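# Four arms sort stickered items into matching-color containers

## Task

Put every item into the container whose color is the same as the color of the sticker on that item.

## Robot and tools

Robots: four identical i2rt Big YAM arms named arm1, arm2, arm3 and arm4. Each has six revolute joints, a two-finger gripper and a wrist camera that rides on top of the hand and looks toward the fingertips. Reach is about 1.0 m from the joint1 axis. Room cameras: cam_room_a1, cam_room_a2, cam_room_b1, cam_room_b2. Wrist cameras: arm1_cam_wrist to arm4_cam_wrist.

Frames: every pose lives in one scene frame with its origin on the floor and +z up. Feet (base_link, metres, quaternion w,x,y,z): arm1 at (-0.644, 1.377, 0.914), quat (0.682, 0.007, 0.004, 0.731); arm2 at (-0.655, -0.555, 0.928), quat (0.747, 0.002, 0.000, -0.665); arm3 at (0.651, -1.332, 0.868), quat (0.663, -0.004, -0.006, -0.748); arm4 at (0.648, 0.477, 0.879), quat (0.687, 0.001, 0.003, 0.727). Each foot looks along its own +x. The "hand" point sits between the finger pads, roughly 1 cm short of the tips; the fingers extend along the hand's +z and separate along its y. Printed hand positions can be off, more so when the arm is stretched.

Tool move: optional keys arm1..arm4 and cameras. Each arm key holds an object with "joints", "target" and optionally "speed"; an arm you omit receives nothing new. "joints" maps joint names to absolute goals: joint1_rad (-2.879 to 2.879, rotation about the foot, positive counter-clockwise seen from above, 0 = toward the foot's facing), joint2_rad (0 to 3.141, shoulder; 0 = upper arm pointing back, larger raises then brings it forward), joint3_rad (0 to 3.019, elbow; 0 = folded), joint4_rad (-1.692 to 1.57, hand pitch, positive tips fingers up), joint5_rad (-1.57 to 1.57, sideways swing, positive toward the arm's right), joint6_rad (-2.094 to 2.094, roll, positive clockwise viewed from behind), gripper_m (0 to 0.093, fingertip gap in metres). Done tolerances: ±0.045, ±0.14, ±0.09, ±0.055, ±0.03, ±0.035 rad and ±0.003 m. "target" is one list of seven numbers [x, y, z, qw, qx, qy, qz]: an absolute hand pose in the scene frame, metres, same format as the printed "hand" line. The hand travels in a straight line from its current hand_target toward it. With "target" present, "joints" may only contain gripper_m. "speed" (0.002 to 0.5 m/s, default 0.25; rotation capped at double that in rad/s) needs a "target". Example: {"arm2": {"target": [0.1, -0.4, 1.0, 0, 0.707, 0.707, 0], "speed": 0.2}}. All hand paths in one call finish together, paced by the slowest; each path takes 0.5 to 10 s and one action at most 15 s. The controller keeps each step within 100 mm and 20 degrees of the measured hand, then solves damped IK, favouring position. Expect a centimetre or more of error, overshoot in speed near full stretch, and no slowing for obstacles or other arms. Unknown keys make a call invalid; out-of-range values get it refused, and a refusal cancels the rest of that reply's move, wait and finished_scene calls.

cameras: list of names, "all", or [] for none; omitted means all. zoom_image takes camera and region [x0, y0, x1, y1] in pixels (top-left origin, up to 504x504) of that camera's latest image, which must have been returned. wait takes seconds (0 to 10) plus optional cameras and commands nothing. read_manual only returns licence text. finished_scene takes the current scene number and moves on irreversibly; do it only when all items rest in matching containers without any robot holding them. The first scene is practice and may be skipped.

Reading results: the "move" line lists each arm sent a motion with "done" or its worst status. joint_status/hand_status words: off_target (stopped away, may still push); time_out (each joint gets a new goal near where it stood and keeps pushing; on_its_own lists those not there yet, and "held at" shows a goal, not a reading); not_followed with "joint command not followed" or "pose unreachable" (a self/arm collision check blocked it; the gripper part still runs, and the arm may keep trying). Arms marked "as last shown" were not commanded and their unchanged lines repeat. "within noise" means velocities are essentially zero. Torques are in joint order, include gravity, have offsets and noise, and joints 3 and 4 flip sign past ±28 N m. Image frames can lag the state slightly.

Gripper: touching a firm part, the reading ends up to 0.005 m below its width; closed on nothing it reads 0.000 to 0.002. Aim about 0.005 m below the touch reading (more for soft, small or round objects) for full force, roughly 50 to 64 N per pad; soft things get crushed by small targets. Release by commanding clearly wider than the reading.

Avoid: dropping or releasing moving items, knocking anything out of the work area or onto the floor, slamming, and arms pressing each other (the clearance check may act late and ignores fingers, gripper housings and wrist cameras). The arms never stop on contact; to relieve a push, command a joint to its reported position. Long stretching, holding loads or pushing heats motors: a MOTOR HOT line appears at 85 °C, and at 100 °C that arm goes limp for 30-60 s and drops whatever it holds (keys then read limit_stop_at_motor_heat; resend targets afterwards). The scene keeps running while you think, with arms holding their last command. Objects may get nudged occasionally.

Each tool is called after "Request:" as name(argument=value, ...) on one line, values as JSON.

## Session

Request:
move()

Scene clock: 0.00 s.
Joint torques (N m): no reading
Motor temperatures (°C): arm1=[22 24 25 23 21 21 21] | arm2=[24 24 24 22 22 20 23] | arm3=[24 24 23 24 24 23 23] | arm4=[23 21 22 22 25 21 24]
Heat: arm1: hottest joint3_rad 25 °C; arm2: hottest joint1_rad 24 °C; arm3: hottest joint1_rad 24 °C; arm4: hottest joint5_rad 25 °C.
Joint velocities: within noise
arm1.joint_positions: joint1_rad=-0.126 joint2_rad=+0.534 joint3_rad=+1.403 joint4_rad=-1.611 joint5_rad=-0.026 joint6_rad=-0.127 gripper_m=+0.09396
arm1.joint_status: not commanded
arm1.hand: x=-0.6307 y=+1.5344 z=+1.4214 quat_wxyz=(-0.298, +0.671, -0.622, -0.272) (m; scene frame)
arm1.hand_target: x=-0.6306 y=+1.5327 z=+1.4326 quat_wxyz=(-0.308, +0.666, -0.618, -0.280) (m; scene frame)
arm1.hand_status: not commanded
arm2.joint_positions: joint1_rad=-0.045 joint2_rad=+0.390 joint3_rad=+1.428 joint4_rad=-1.186 joint5_rad=+0.166 joint6_rad=-0.774 gripper_m=+0.09396
arm2.joint_status: not commanded
arm2.hand: x=-0.6756 y=-0.6916 z=+1.5578 quat_wxyz=(-0.217, -0.319, -0.688, +0.615) (m; scene frame)
arm2.hand_target: x=-0.6760 y=-0.6854 z=+1.5653 quat_wxyz=(-0.221, -0.317, -0.681, +0.622) (m; scene frame)
arm2.hand_status: not commanded
arm3.joint_positions: joint1_rad=+0.075 joint2_rad=+0.276 joint3_rad=+1.523 joint4_rad=-1.599 joint5_rad=-0.185 joint6_rad=-0.597 gripper_m=+0.09396
arm3.joint_status: not commanded
arm3.hand: x=+0.6803 y=-1.3506 z=+1.4452 quat_wxyz=(-0.326, -0.350, -0.735, +0.481) (m; scene frame)
arm3.hand_target: x=+0.6804 y=-1.3484 z=+1.4507 quat_wxyz=(-0.328, -0.347, -0.731, +0.487) (m; scene frame)
arm3.hand_status: not commanded
arm4.joint_positions: joint1_rad=+0.109 joint2_rad=+0.555 joint3_rad=+1.556 joint4_rad=-1.251 joint5_rad=+0.178 joint6_rad=-0.775 gripper_m=+0.09396
arm4.joint_status: not commanded
arm4.hand: x=+0.6522 y=+0.6599 z=+1.5276 quat_wxyz=(-0.572, +0.731, -0.297, -0.221) (m; scene frame)
arm4.hand_target: x=+0.6531 y=+0.6547 z=+1.5360 quat_wxyz=(-0.580, +0.725, -0.296, -0.226) (m; scene frame)
arm4.hand_status: not commanded
pictures: arm1_cam_wrist, arm2_cam_wrist, arm3_cam_wrist, arm4_cam_wrist, cam_room_a1, cam_room_a2, cam_room_b1, cam_room_b2
Images, in order (width x height): arm1_cam_wrist 672x504, arm2_cam_wrist 672x504, arm3_cam_wrist 672x504, arm4_cam_wrist 672x504, cam_room_a1 672x504, cam_room_a2 672x504, cam_room_b1 672x504, cam_room_b2 672x504.

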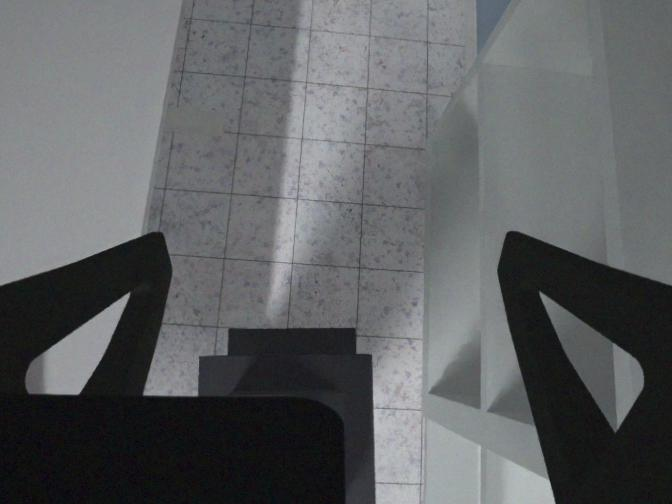

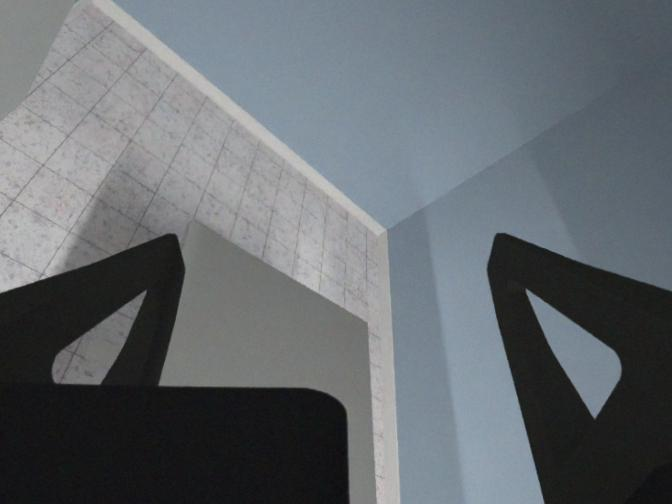

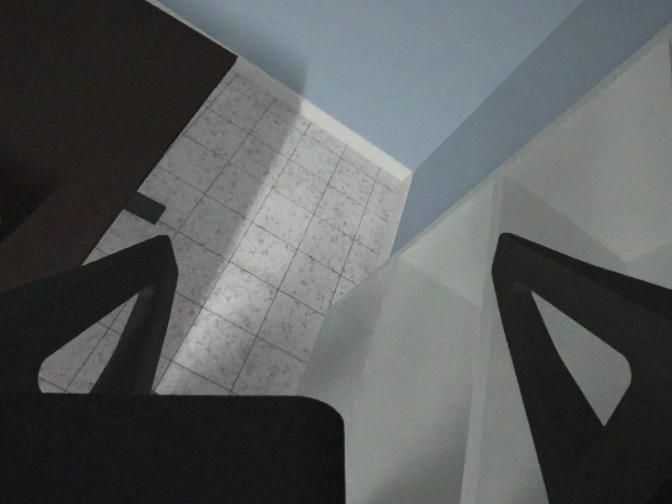

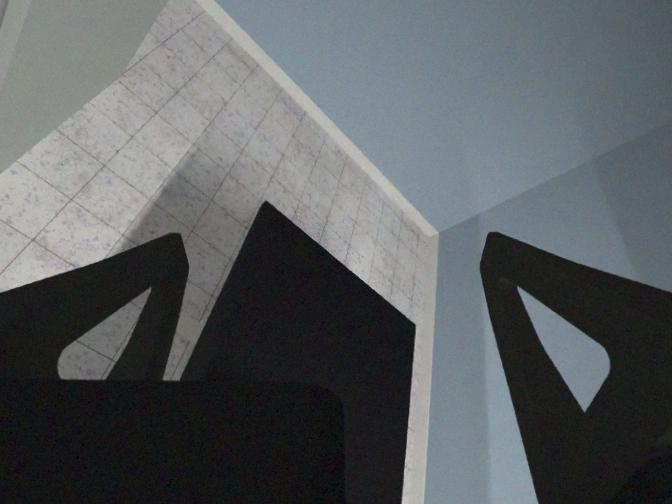

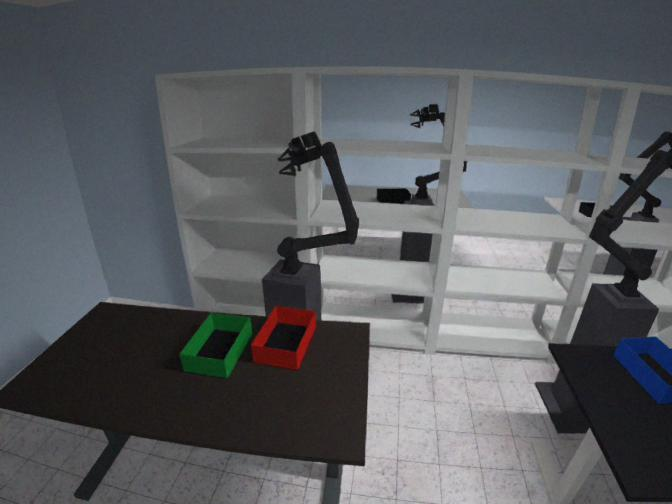

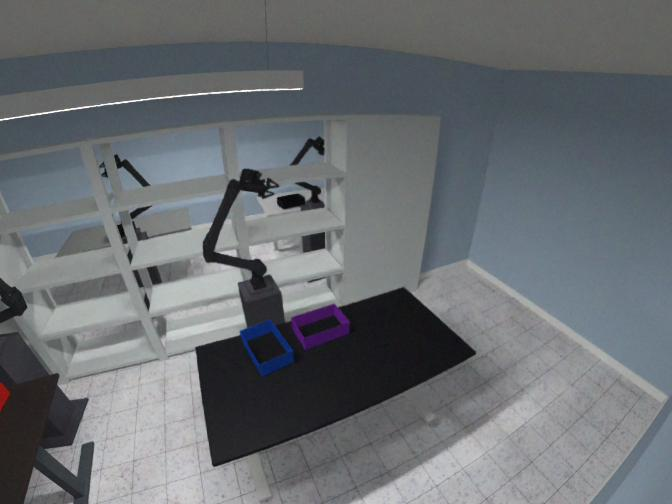

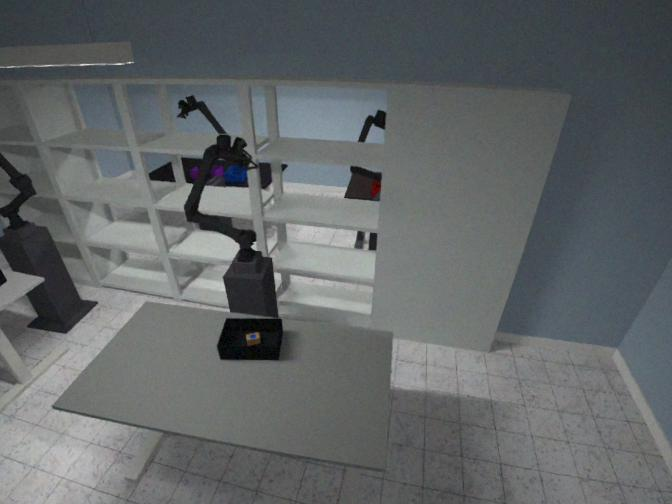

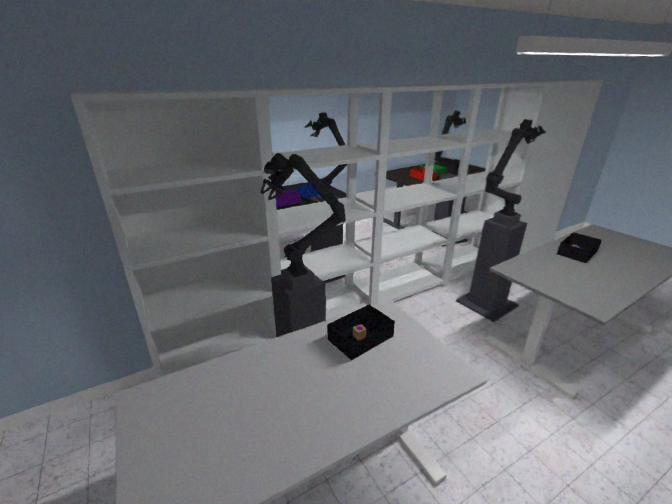

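Request:
zoom_image(camera="cam_room_a1", region=[150, 60, 500, 400])

Request:
zoom_image(camera="cam_room_a2", region=[0, 100, 480, 460])

Request:
zoom_image(camera="cam_room_b1", region=[50, 60, 500, 400])

Request:
zoom_image(camera="cam_room_b2", region=[170, 70, 670, 430])

Request:
zoom_image(camera="cam_room_b2", region=[300, 290, 440, 380])

Request:
zoom_image(camera="cam_room_b1", region=[200, 300, 310, 380])

Request:
zoom_image(camera="cam_room_b2", region=[540, 220, 620, 280])

Scaled by 1.440.

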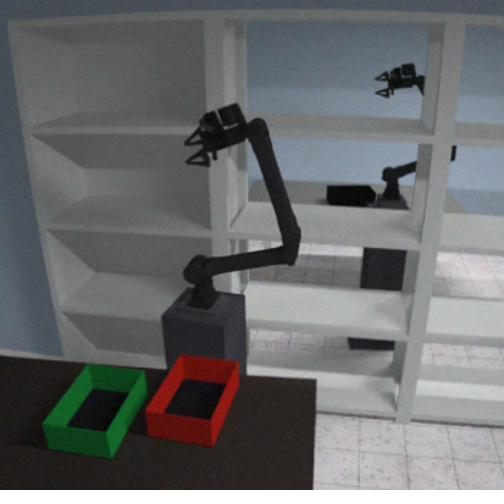

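Scaled by 1.050.

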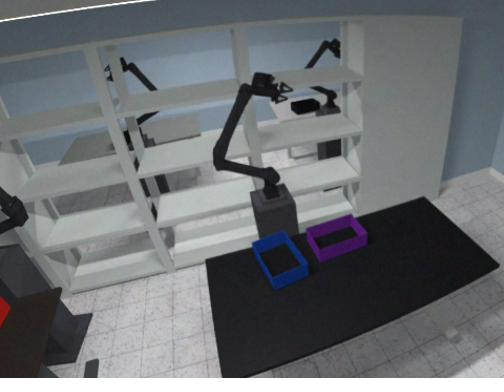

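Scaled by 1.120.

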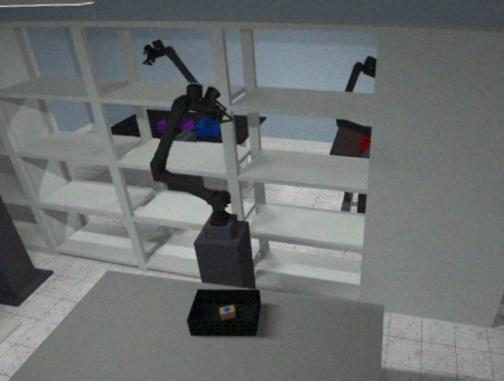

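Scaled by 1.008.

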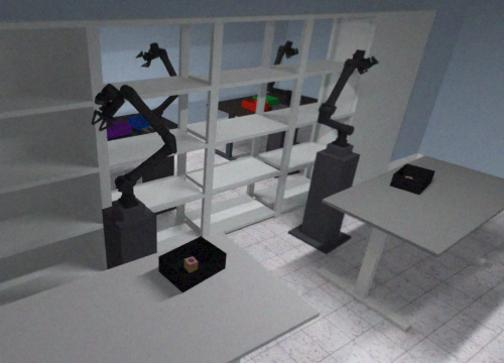

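Scaled by 3.600.

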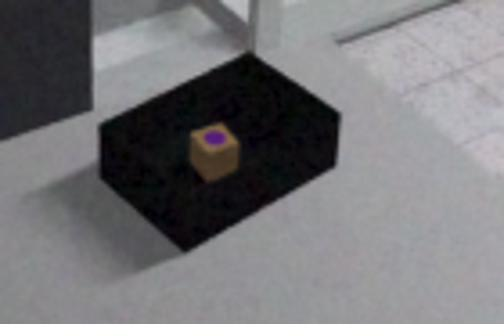

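Scaled by 4.582.

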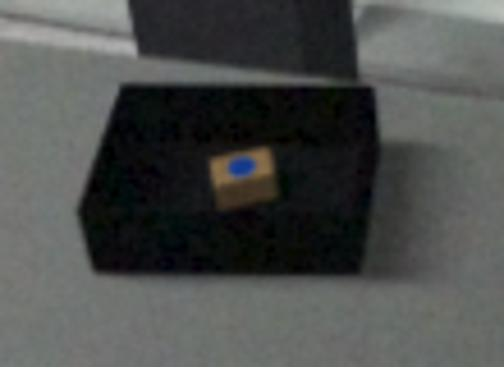

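Scaled by 6.300.

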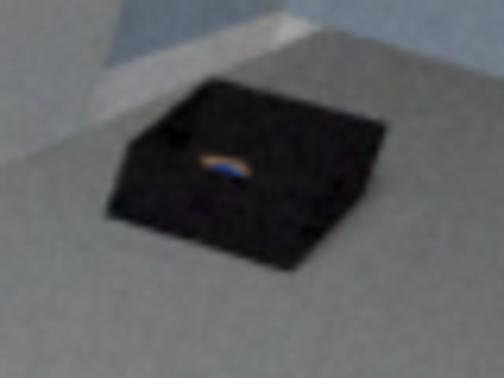

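Request:
move(arm1={"joints":{"joint1_rad":1.85,"joint2_rad":1.513,"joint3_rad":1.564,"joint4_rad":-1.62,"joint5_rad":0,"joint6_rad":0}}, arm2={"joints":{"joint1_rad":-1.69,"joint2_rad":1.513,"joint3_rad":1.564,"joint4_rad":-1.62,"joint5_rad":0,"joint6_rad":0}}, arm4={"joints":{"joint1_rad":-1.63,"joint2_rad":1.513,"joint3_rad":1.564,"joint4_rad":-1.62,"joint5_rad":0,"joint6_rad":0}})

Scene clock: 60.90 s.
Joint torques (N m): arm1=[-1.96 -11.87 12.01 0.17 0.09 0.07] | arm2=[1.03 -14.86 11.21 0.23 -0.03 0.2] | arm3=[1.32 9.99 5.33 1.98 -0.06 -0.01] | arm4=[1.26 -16.38 9.01 -0.4 0.09 0.17]
Motor temperatures (°C): arm1=[22 24 29 23 21 21 21] | arm2=[24 25 27 23 22 20 23] | arm3=[24 25 24 24 24 23 23] | arm4=[23 22 27 22 25 21 24]
Heat: arm1: hottest joint3_rad 29 °C; arm2: hottest joint3_rad 27 °C; arm3: hottest joint2_rad 25 °C; arm4: hottest joint3_rad 27 °C.
move: arm1 done; arm2 done; arm4 done
Joint velocities: within noise
arm1.joint_positions: joint1_rad=+1.855 joint2_rad=+1.536 joint3_rad=+1.544 joint4_rad=-1.614 joint5_rad=-0.002 joint6_rad=-0.006 gripper_m=+0.09398
arm1.joint_status: all done
arm1.hand: x=-1.0619 y=+1.2213 z=+1.1890 quat_wxyz=(-0.005, +0.984, +0.178, +0.010) (m; scene frame)
arm1.hand_target: x=-1.0622 y=+1.2236 z=+1.2063 quat_wxyz=(-0.002, +0.985, +0.173, -0.008) (m; scene frame)
arm1.hand_status: not commanded
arm2.joint_positions: joint1_rad=-1.695 joint2_rad=+1.510 joint3_rad=+1.562 joint4_rad=-1.608 joint5_rad=+0.000 joint6_rad=-0.014 gripper_m=+0.09397
arm2.joint_status: all done
arm2.hand: x=-1.1072 y=-0.5523 z=+1.2140 quat_wxyz=(+0.002, -1.000, -0.003, +0.006) (m; scene frame)
arm2.hand_target: x=-1.1052 y=-0.5547 z=+1.2135 quat_wxyz=(+0.002, -1.000, +0.001, +0.000) (m; scene frame)
arm2.hand_status: not commanded
arm3: as last shown
arm4.joint_positions: joint1_rad=-1.635 joint2_rad=+1.530 joint3_rad=+1.555 joint4_rad=-1.610 joint5_rad=+0.000 joint6_rad=-0.014 gripper_m=+0.09398
arm4.joint_status: all done
arm4.hand: x=+1.1017 y=+0.4742 z=+1.1525 quat_wxyz=(+0.009, +0.003, -1.000, +0.002) (m; scene frame)
arm4.hand_target: x=+1.0989 y=+0.4766 z=+1.1632 quat_wxyz=(+0.001, -0.001, -1.000, +0.002) (m; scene frame)
arm4.hand_status: not commanded
pictures: arm1_cam_wrist, arm2_cam_wrist, arm3_cam_wrist, arm4_cam_wrist, cam_room_a1, cam_room_a2, cam_room_b1, cam_room_b2
Images, in order (width x height): arm1_cam_wrist 672x504, arm2_cam_wrist 672x504, arm3_cam_wrist 672x504, arm4_cam_wrist 672x504, cam_room_a1 672x504, cam_room_a2 672x504, cam_room_b1 672x504, cam_room_b2 672x504.

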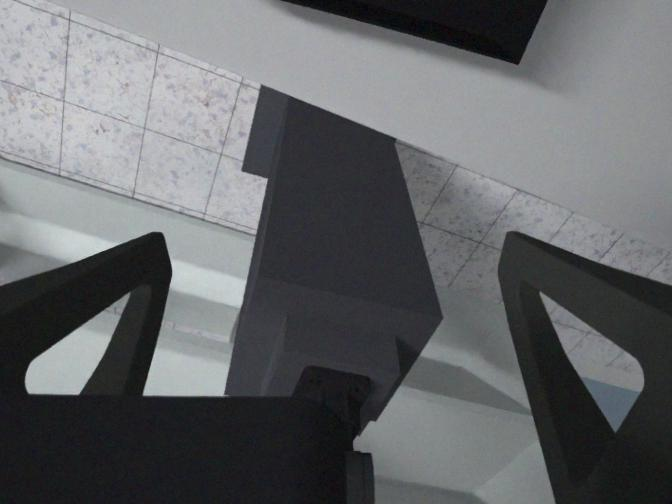

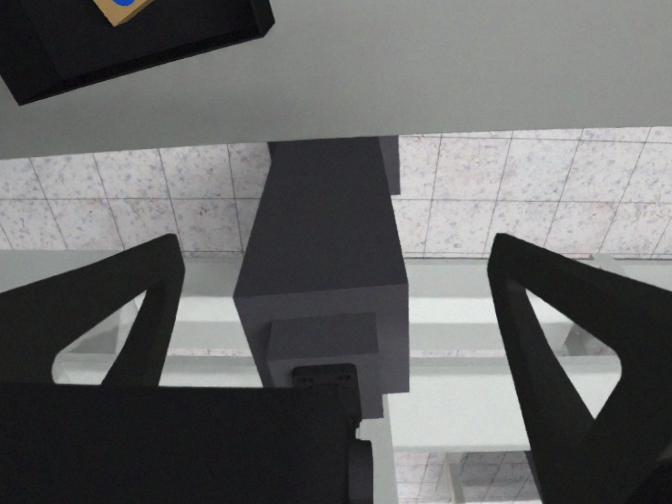

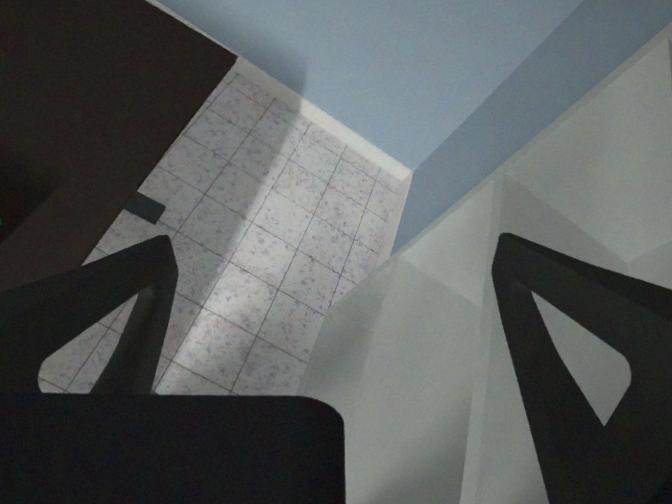

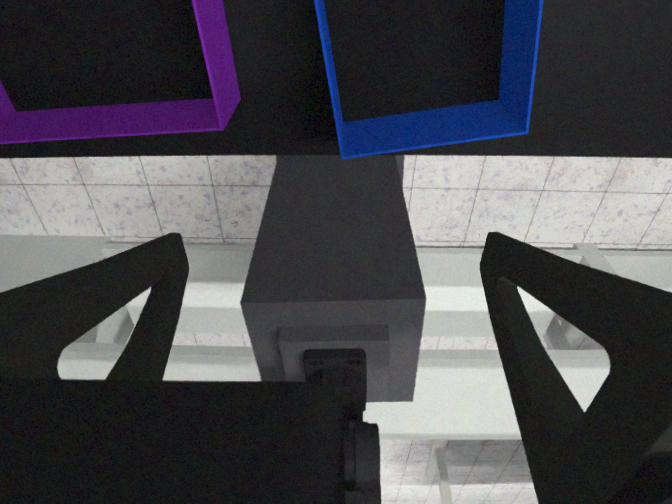

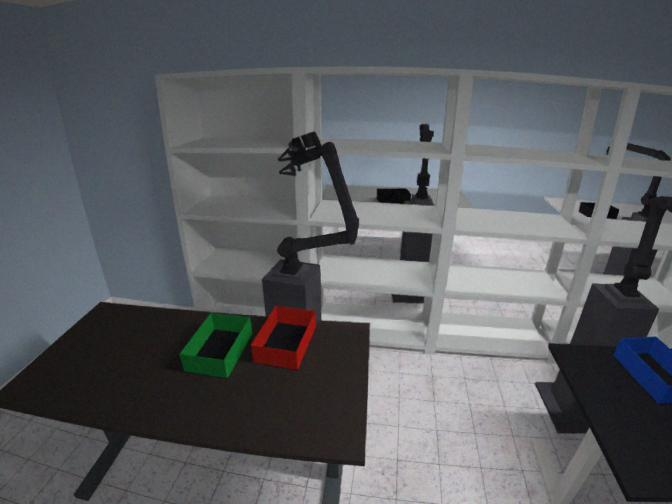

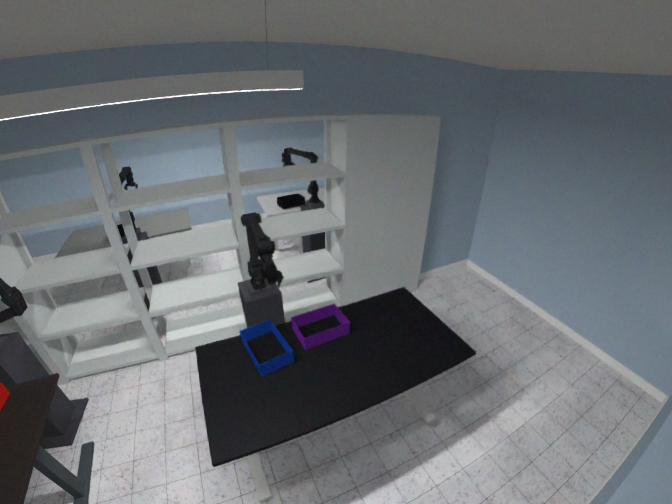

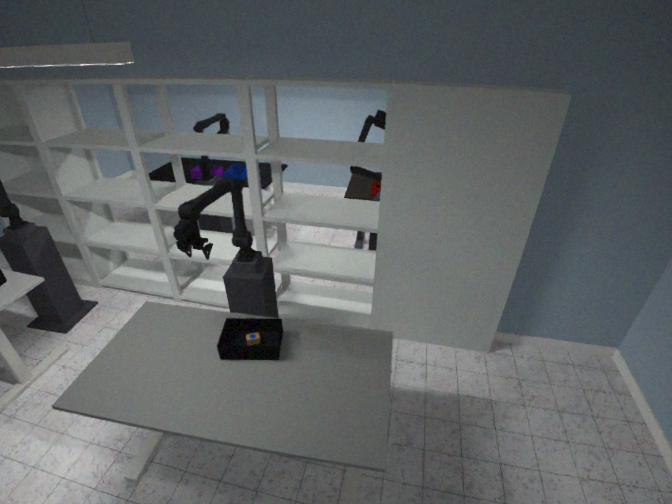

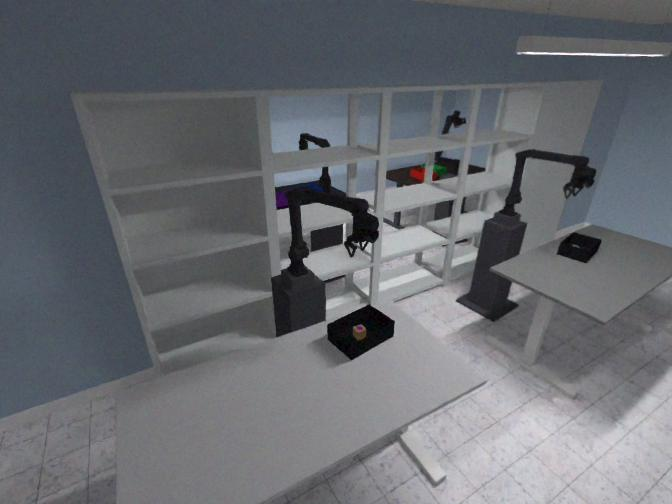

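Request:
move(arm1={"joints":{"joint1_rad":1.75,"joint2_rad":1.512,"joint3_rad":1.644,"joint4_rad":-1.023,"joint5_rad":0,"joint6_rad":0}}, arm2={"joints":{"joint1_rad":-1.4,"joint2_rad":1.512,"joint3_rad":1.644,"joint4_rad":-1.023,"joint5_rad":0,"joint6_rad":0}}, arm4={"joints":{"joint1_rad":-1.63,"joint2_rad":1.512,"joint3_rad":1.644,"joint4_rad":-1.023,"joint5_rad":0,"joint6_rad":0}}, cameras=["arm1_cam_wrist", "arm2_cam_wrist", "arm4_cam_wrist"])

Scene clock: 83.17 s.
Joint torques (N m): arm1=[-1.08 -13.33 16.96 2.15 0.02 0.1] | arm2=[0.38 -16.21 17.01 2.66 0.02 0.19] | arm3=[1.14 10.05 5.37 1.96 -0.05 0] | arm4=[0.91 -17.2 12.9 1.47 0.1 0.18]
Motor temperatures (°C): arm1=[22 25 30 23 21 21 21] | arm2=[24 25 29 22 22 20 23] | arm3=[24 25 24 24 24 23 23] | arm4=[23 22 30 22 24 21 24]
Heat: arm1: hottest joint3_rad 30 °C; arm2: hottest joint3_rad 29 °C; arm3: hottest joint2_rad 25 °C; arm4: hottest joint3_rad 30 °C.
move: arm1 done; arm2 done; arm4 done
Joint velocities: within noise
arm1.joint_positions: joint1_rad=+1.741 joint2_rad=+1.532 joint3_rad=+1.585 joint4_rad=-1.043 joint5_rad=+0.000 joint6_rad=-0.006 gripper_m=+0.09398
arm1.joint_status: all done
arm1.hand: x=-1.2132 y=+1.2370 z=+1.2486 quat_wxyz=(+0.031, +0.949, +0.118, -0.292) (m; scene frame)
arm1.hand_target: x=-1.2202 y=+1.2294 z=+1.2942 quat_wxyz=(+0.039, +0.933, +0.117, -0.338) (m; scene frame)
arm1.hand_status: not commanded
arm2.joint_positions: joint1_rad=-1.397 joint2_rad=+1.510 joint3_rad=+1.585 joint4_rad=-1.040 joint5_rad=-0.001 joint6_rad=-0.013 gripper_m=+0.09396
arm2.joint_status: all done
arm2.hand: x=-1.2185 y=-0.7247 z=+1.2658 quat_wxyz=(-0.040, -0.944, -0.145, +0.294) (m; scene frame)
arm2.hand_target: x=-1.2318 y=-0.7265 z=+1.2980 quat_wxyz=(-0.046, -0.933, -0.136, +0.329) (m; scene frame)
arm2.hand_status: not commanded
arm3: as last shown
arm4.joint_positions: joint1_rad=-1.635 joint2_rad=+1.524 joint3_rad=+1.594 joint4_rad=-1.039 joint5_rad=+0.000 joint6_rad=-0.014 gripper_m=+0.09398
arm4.joint_status: all done
arm4.hand: x=+1.2415 y=+0.4734 z=+1.2126 quat_wxyz=(-0.294, +0.003, -0.956, +0.005) (m; scene frame)
arm4.hand_target: x=+1.2502 y=+0.4765 z=+1.2478 quat_wxyz=(-0.331, -0.001, -0.944, +0.002) (m; scene frame)
arm4.hand_status: not commanded
pictures: arm1_cam_wrist, arm2_cam_wrist, arm4_cam_wrist
Images, in order (width x height): arm1_cam_wrist 672x504, arm2_cam_wrist 672x504, arm4_cam_wrist 672x504.

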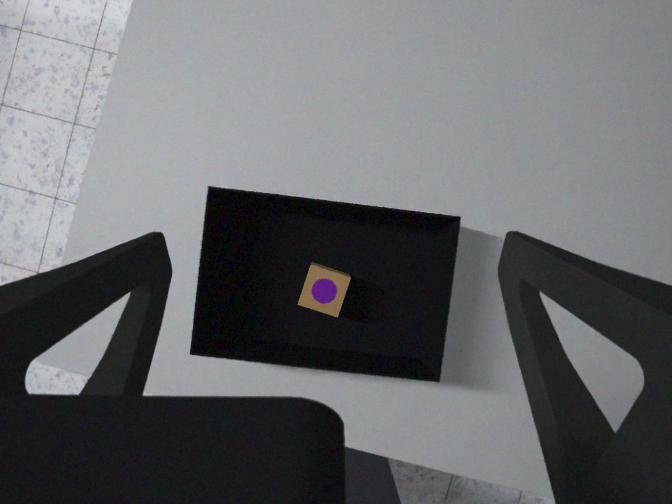

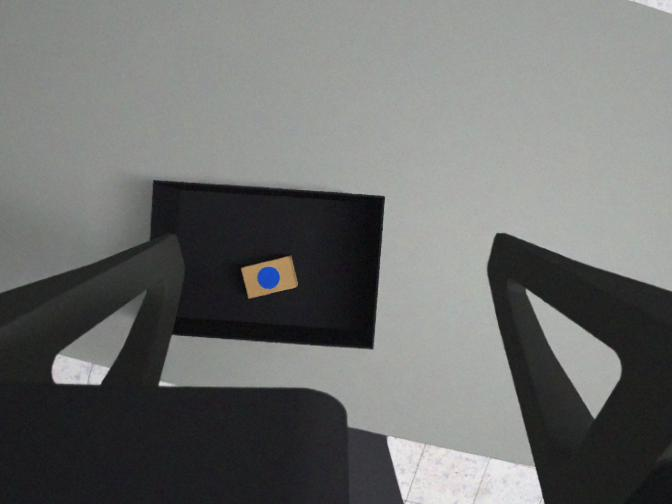

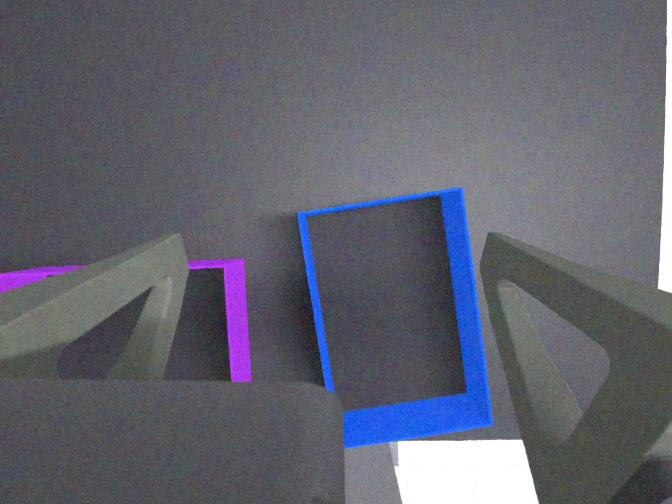

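Request:
move(arm1={"target":[-1.16,1.237,1.12,0.031,0.949,0.118,-0.292]}, arm2={"target":[-1.17,-0.72,1.12,-0.040,-0.944,-0.145,0.294]}, arm4={"target":[1.2415,0.4734,1.08,-0.294,0.003,-0.956,0.005]}, cameras=["arm1_cam_wrist", "arm2_cam_wrist", "arm4_cam_wrist"])

Scene clock: 103.23 s.
Joint torques (N m): arm1=[-1.08 -11.87 11.95 1.98 0.11 0.1] | arm2=[1.32 -15.68 11.08 2.56 0.14 0.21] | arm3=[1.26 10.11 5.35 1.94 -0.05 0] | arm4=[1.03 -14.68 9.07 1.44 0.12 0.06]
Motor temperatures (°C): arm1=[22 26 34 23 21 21 21] | arm2=[24 25 32 22 22 20 23] | arm3=[24 25 25 24 24 23 23] | arm4=[23 24 35 22 24 21 24]
Heat: arm1: hottest joint3_rad 34 °C; arm2: hottest joint3_rad 32 °C; arm3: hottest joint2_rad 25 °C; arm4: hottest joint3_rad 35 °C.
move: arm1 off_target; arm2 done; arm4 done
Joint velocities: within noise
arm1.joint_positions: joint1_rad=+1.760 joint2_rad=+1.454 joint3_rad=+1.126 joint4_rad=-0.714 joint5_rad=+0.014 joint6_rad=+0.010 gripper_m=+0.09398
arm1.joint_status: not commanded
arm1.hand: x=-1.1547 y=+1.2440 z=+1.1004 quat_wxyz=(+0.026, +0.956, +0.118, -0.267) (m; scene frame)
arm1.hand_target: x=-1.1595 y=+1.2372 z=+1.1199 quat_wxyz=(+0.031, +0.949, +0.118, -0.292) (m; scene frame)
arm1.hand_status: off_target (0.021 m and 3.1 deg from the pose sent, 0.139 m and 0.0 deg at the start)
arm2.joint_positions: joint1_rad=-1.382 joint2_rad=+1.446 joint3_rad=+1.121 joint4_rad=-0.666 joint5_rad=+0.009 joint6_rad=-0.009 gripper_m=+0.09396
arm2.joint_status: not commanded
arm2.hand: x=-1.1699 y=-0.7160 z=+1.1138 quat_wxyz=(-0.037, -0.947, -0.149, +0.282) (m; scene frame)
arm2.hand_target: x=-1.1699 y=-0.7200 z=+1.1200 quat_wxyz=(-0.040, -0.944, -0.145, +0.294) (m; scene frame)
arm2.hand_status: done (0.007 m and 1.5 deg from the pose sent, 0.154 m and 0.1 deg at the start)
arm3: as last shown
arm4.joint_positions: joint1_rad=-1.635 joint2_rad=+1.543 joint3_rad=+1.284 joint4_rad=-0.712 joint5_rad=+0.000 joint6_rad=-0.014 gripper_m=+0.09398
arm4.joint_status: not commanded
arm4.hand: x=+1.2362 y=+0.4730 z=+1.0863 quat_wxyz=(-0.293, +0.003, -0.956, +0.005) (m; scene frame)
arm4.hand_target: x=+1.2413 y=+0.4733 z=+1.0802 quat_wxyz=(-0.294, +0.003, -0.956, +0.005) (m; scene frame)
arm4.hand_status: done (0.008 m and 0.1 deg from the pose sent, 0.133 m and 0.1 deg at the start)
pictures: arm1_cam_wrist, arm2_cam_wrist, arm4_cam_wrist
Images, in order (width x height): arm1_cam_wrist 672x504, arm2_cam_wrist 672x504, arm4_cam_wrist 672x504.

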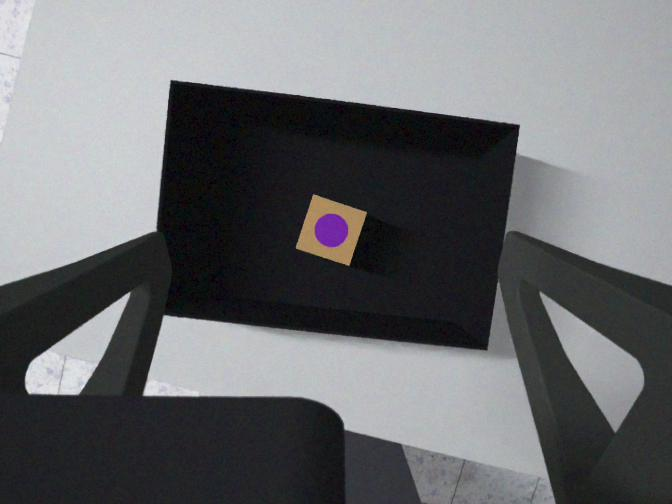

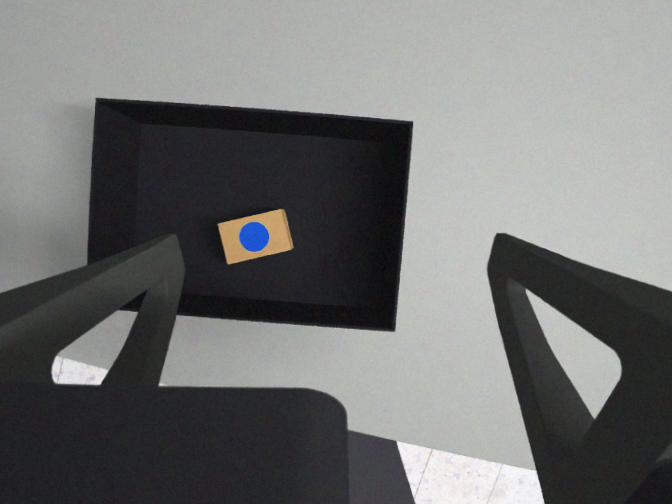

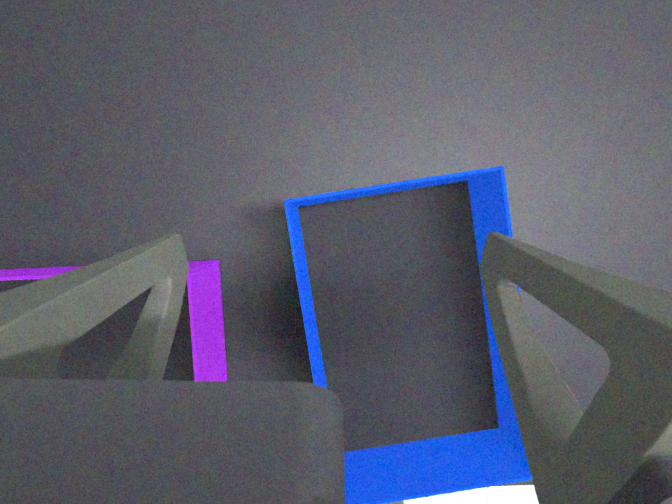

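Request:
move(arm1={"target":[-1.133,1.2455,0.96,0,-0.9998,0.0192,0]}, arm2={"target":[-1.130,-0.785,0.95,0,-0.9655,-0.2605,0]}, arm4={"joints":{"joint1_rad":0.9,"joint2_rad":0.555,"joint3_rad":1.556,"joint4_rad":-0.9,"joint5_rad":0,"joint6_rad":0}}, cameras=["arm1_cam_wrist", "arm2_cam_wrist", "arm4_cam_wrist"])

Scene clock: 134.50 s.
Joint torques (N m): arm1=[-1.9 -13.68 13.42 -0.05 -0.02 0.13] | arm2=[1.03 -17.2 13.3 0.18 -0.14 -0.07] | arm3=[1.26 9.88 5.37 1.96 -0.06 -0.01] | arm4=[1.08 5.3 5.81 1.14 0.17 0.15]
Motor temperatures (°C): arm1=[22 25 35 23 21 21 21] | arm2=[24 25 31 23 22 20 23] | arm3=[24 25 25 24 24 23 23] | arm4=[23 23 32 22 24 21 24]
Heat: arm1: hottest joint3_rad 35 °C; arm2: hottest joint3_rad 31 °C; arm3: hottest joint2_rad 25 °C; arm4: hottest joint3_rad 32 °C.
move: arm1 off_target; arm2 off_target; arm4 done
Joint velocities: within noise
arm1.joint_positions: joint1_rad=+1.765 joint2_rad=+1.821 joint3_rad=+1.233 joint4_rad=-1.036 joint5_rad=-0.005 joint6_rad=+0.292 gripper_m=+0.09398
arm1.joint_status: not commanded
arm1.hand: x=-1.1126 y=+1.2506 z=+0.9443 quat_wxyz=(-0.006, +1.000, -0.015, +0.018) (m; scene frame)
arm1.hand_target: x=-1.1321 y=+1.2458 z=+0.9603 quat_wxyz=(+0.000, +1.000, -0.019, +0.000) (m; scene frame)
arm1.hand_status: off_target (0.026 m and 2.3 deg from the pose sent, 0.142 m and 35.0 deg at the start)
arm2.joint_positions: joint1_rad=-1.241 joint2_rad=+1.859 joint3_rad=+1.274 joint4_rad=-1.000 joint5_rad=+0.001 joint6_rad=-0.062 gripper_m=+0.09397
arm2.joint_status: not commanded
arm2.hand: x=-1.1151 y=-0.7749 z=+0.9444 quat_wxyz=(+0.003, -0.968, -0.252, -0.008) (m; scene frame)
arm2.hand_target: x=-1.1295 y=-0.7847 z=+0.9502 quat_wxyz=(+0.000, -0.965, -0.260, +0.001) (m; scene frame)
arm2.hand_status: off_target (0.019 m and 1.4 deg from the pose sent, 0.182 m and 35.3 deg at the start)
arm3: as last shown
arm4.joint_positions: joint1_rad=+0.895 joint2_rad=+0.550 joint3_rad=+1.558 joint4_rad=-0.889 joint5_rad=-0.002 joint6_rad=-0.012 gripper_m=+0.09400
arm4.joint_status: all done
arm4.hand: x=+0.5030 y=+0.5857 z=+1.6183 quat_wxyz=(-0.230, +0.632, -0.199, -0.713) (m; scene frame)
arm4.hand_target: x=+0.4991 y=+0.5878 z=+1.6137 quat_wxyz=(-0.223, +0.638, -0.204, -0.708) (m; scene frame)
arm4.hand_status: not commanded
pictures: arm1_cam_wrist, arm2_cam_wrist, arm4_cam_wrist
Images, in order (width x height): arm1_cam_wrist 672x504, arm2_cam_wrist 672x504, arm4_cam_wrist 672x504.

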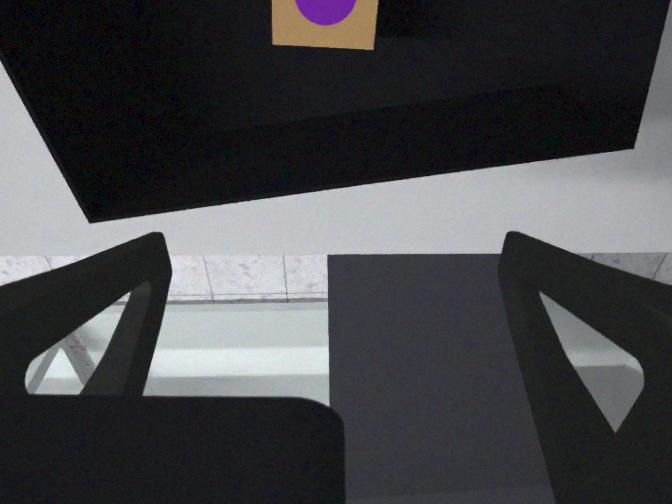

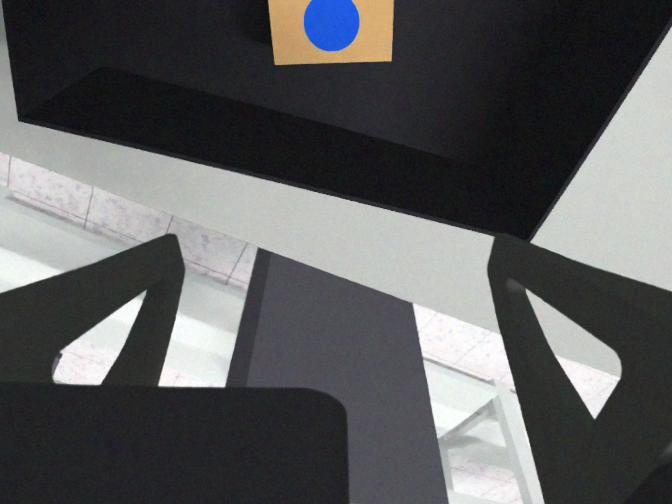

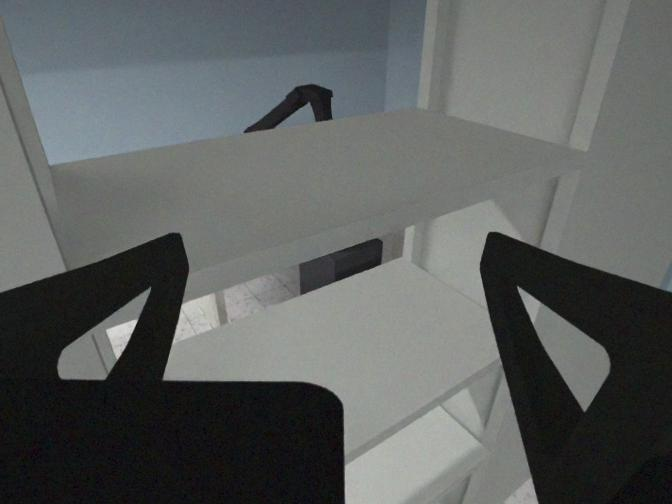

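Request:
move(arm1={"target":[-1.165,1.242,0.885,0,-0.9998,0.0192,0]}, arm2={"target":[-1.148,-0.794,0.88,0,-0.9655,-0.2605,0]}, cameras=["arm1_cam_wrist", "arm2_cam_wrist", "arm4_cam_wrist"])

Request:
zoom_image(camera="arm4_cam_wrist", region=[0, 0, 400, 300])

Request:
zoom_image(camera="arm4_cam_wrist", region=[272, 80, 672, 380])

Scene clock: 162.60 s.
Joint torques (N m): arm1=[-2.84 -16.26 11.7 0.87 0.04 0] | arm2=[1.2 -19.08 12.01 1.11 -0.13 -0.07] | arm3=[1.32 9.93 5.35 1.95 -0.04 -0.01] | arm4=[1.26 5.25 5.76 1.06 0.18 0.15]
Motor temperatures (°C): arm1=[22 26 36 23 21 21 21] | arm2=[24 27 34 22 22 20 23] | arm3=[24 25 25 24 24 23 23] | arm4=[23 23 29 22 24 21 24]
Heat: arm1: hottest joint3_rad 36 °C; arm2: hottest joint3_rad 34 °C; arm3: hottest joint2_rad 25 °C; arm4: hottest joint3_rad 29 °C.
move: arm1 off_target; arm2 off_target
Joint velocities: within noise
arm1.joint_positions: joint1_rad=+1.765 joint2_rad=+2.009 joint3_rad=+1.284 joint4_rad=-0.928 joint5_rad=-0.005 joint6_rad=+0.292 gripper_m=+0.09398
arm1.joint_status: not commanded
arm1.hand: x=-1.1365 y=+1.2447 z=+0.8676 quat_wxyz=(-0.010, +0.999, -0.015, +0.033) (m; scene frame)
arm1.hand_target: x=-1.1639 y=+1.2424 z=+0.8860 quat_wxyz=(+0.000, +1.000, -0.019, +0.000) (m; scene frame)
arm1.hand_status: off_target (0.033 m and 3.9 deg from the pose sent, 0.080 m and 2.3 deg at the start)
arm2.joint_positions: joint1_rad=-1.241 joint2_rad=+2.012 joint3_rad=+1.301 joint4_rad=-0.899 joint5_rad=+0.001 joint6_rad=-0.062 gripper_m=+0.09397
arm2.joint_status: not commanded
arm2.hand: x=-1.1286 y=-0.7812 z=+0.8754 quat_wxyz=(+0.005, -0.968, -0.252, -0.020) (m; scene frame)
arm2.hand_target: x=-1.1473 y=-0.7936 z=+0.8806 quat_wxyz=(+0.000, -0.966, -0.260, +0.000) (m; scene frame)
arm2.hand_status: off_target (0.024 m and 2.6 deg from the pose sent, 0.075 m and 1.4 deg at the start)
arm3, arm4: as last shown
pictures: arm1_cam_wrist, arm2_cam_wrist, arm4_cam_wrist
Images, in order (width x height): arm1_cam_wrist 672x504, arm2_cam_wrist 672x504, arm4_cam_wrist 672x504.

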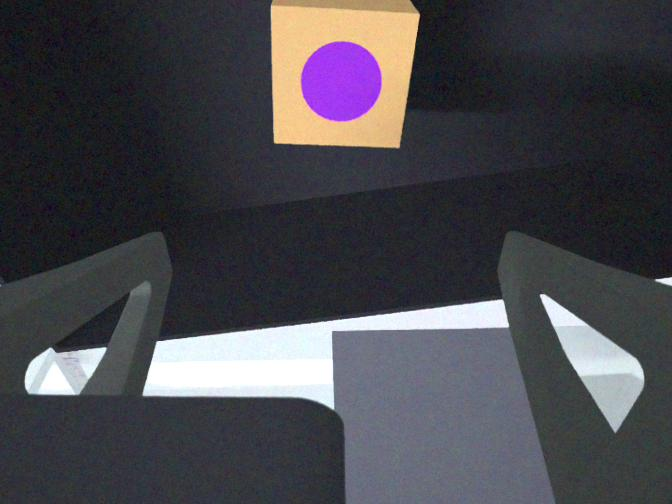

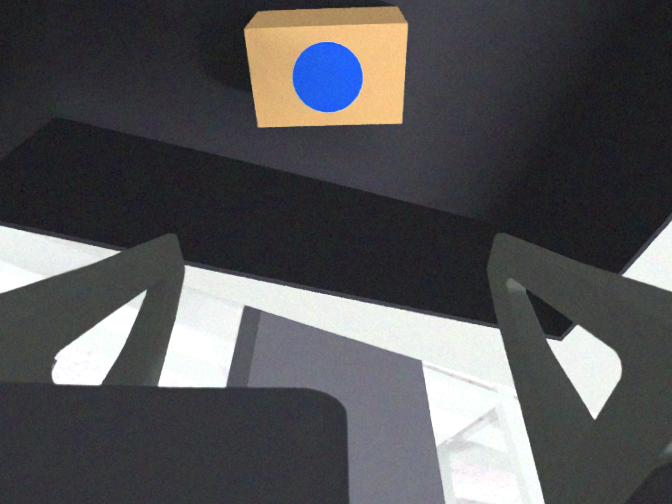

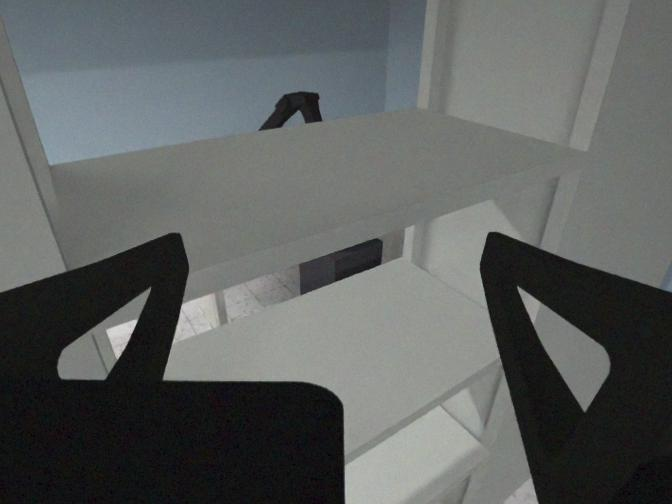

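Scaled by 1.260.

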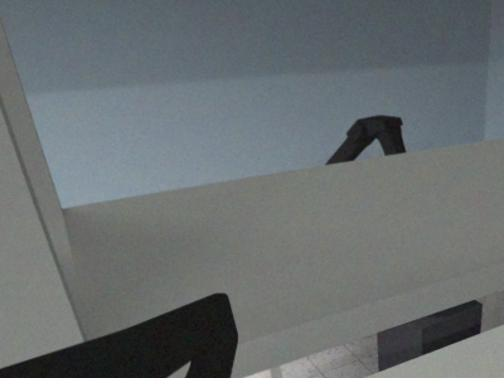

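Scaled by 1.260.

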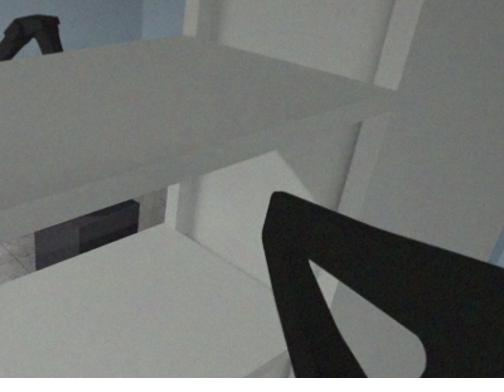

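Request:
move(arm1={"target":[-1.205,1.243,0.817,0,-0.9993,0.0192,0.033],"speed":0.12}, arm2={"target":[-1.179,-0.816,0.775,-0.005,-0.9655,-0.2605,0.02],"speed":0.12}, cameras=["arm1_cam_wrist", "arm2_cam_wrist", "cam_room_b1", "cam_room_b2"])

Scene clock: 197.87 s.
Joint torques (N m): arm1=[-2.32 -15.85 11.41 0.99 0.12 -0.03] | arm2=[1.44 -19.66 10.96 1.24 -0.17 0.04] | arm3=[1.32 9.99 5.37 1.98 -0.05 -0.01] | arm4=[0.97 5.19 5.72 1.02 0.16 0.16]
Motor temperatures (°C): arm1=[22 27 35 23 21 21 21] | arm2=[24 27 32 22 22 20 23] | arm3=[24 25 25 24 24 23 23] | arm4=[23 23 27 22 24 21 24]
Heat: arm1: hottest joint3_rad 35 °C; arm2: hottest joint3_rad 32 °C; arm3: hottest joint2_rad 25 °C; arm4: hottest joint3_rad 27 °C.
move: arm1 off_target; arm2 off_target
Joint velocities: within noise
arm1.joint_positions: joint1_rad=+1.753 joint2_rad=+2.148 joint3_rad=+1.343 joint4_rad=-0.763 joint5_rad=+0.010 joint6_rad=+0.286 gripper_m=+0.09398
arm1.joint_status: not commanded
arm1.hand: x=-1.1793 y=+1.2430 z=+0.8113 quat_wxyz=(-0.005, +1.000, -0.018, -0.010) (m; scene frame)
arm1.hand_target: x=-1.2040 y=+1.2433 z=+0.8179 quat_wxyz=(+0.000, +0.999, -0.019, -0.033) (m; scene frame)
arm1.hand_status: off_target (0.026 m and 2.7 deg from the pose sent, 0.085 m and 7.6 deg at the start)
arm2.joint_positions: joint1_rad=-1.236 joint2_rad=+2.236 joint3_rad=+1.393 joint4_rad=-0.706 joint5_rad=-0.001 joint6_rad=-0.062 gripper_m=+0.09397
arm2.joint_status: not commanded
arm2.hand: x=-1.1662 y=-0.8029 z=+0.7818 quat_wxyz=(-0.001, -0.967, -0.254, +0.009) (m; scene frame)
arm2.hand_target: x=-1.1782 y=-0.8156 z=+0.7754 quat_wxyz=(-0.005, -0.965, -0.260, +0.020) (m; scene frame)
arm2.hand_status: off_target (0.020 m and 1.5 deg from the pose sent, 0.118 m and 4.9 deg at the start)
arm3, arm4: as last shown
pictures: arm1_cam_wrist, arm2_cam_wrist, cam_room_b1, cam_room_b2
Images, in order (width x height): arm1_cam_wrist 672x504, arm2_cam_wrist 672x504, cam_room_b1 672x504, cam_room_b2 672x504.

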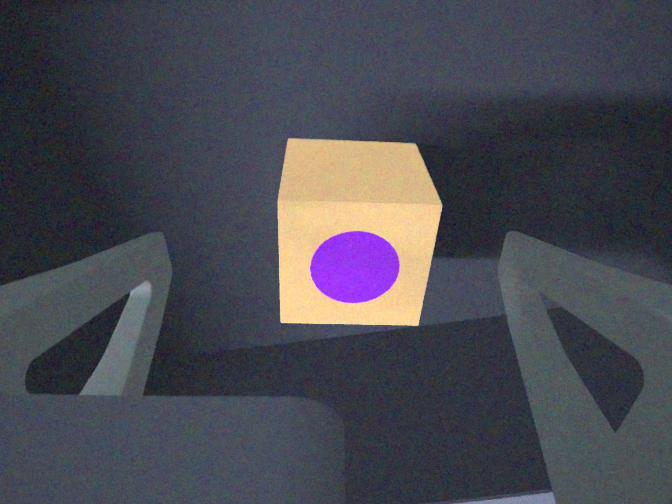

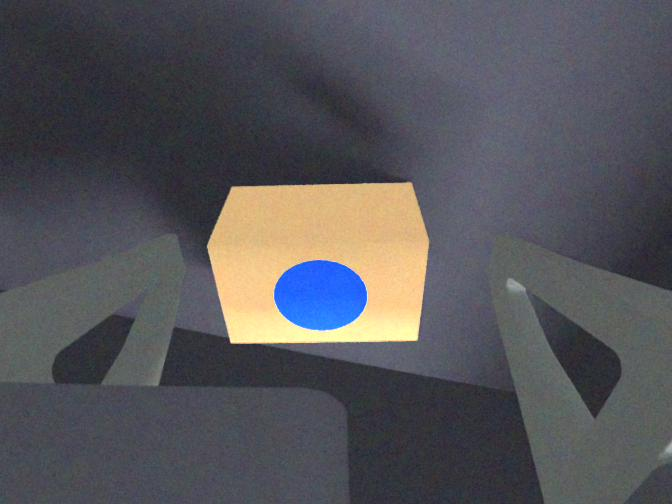

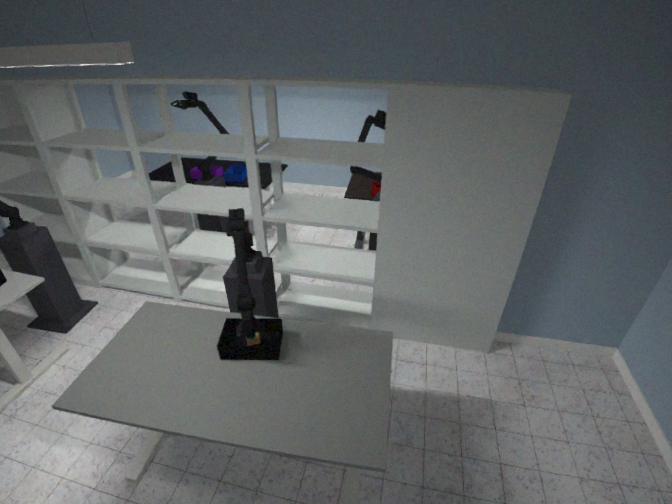

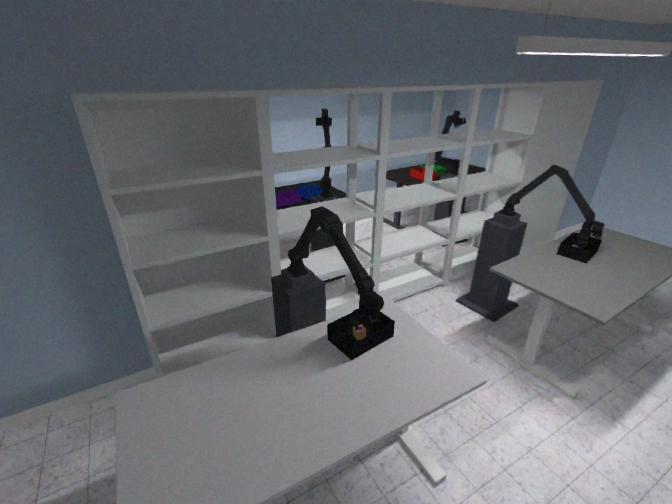

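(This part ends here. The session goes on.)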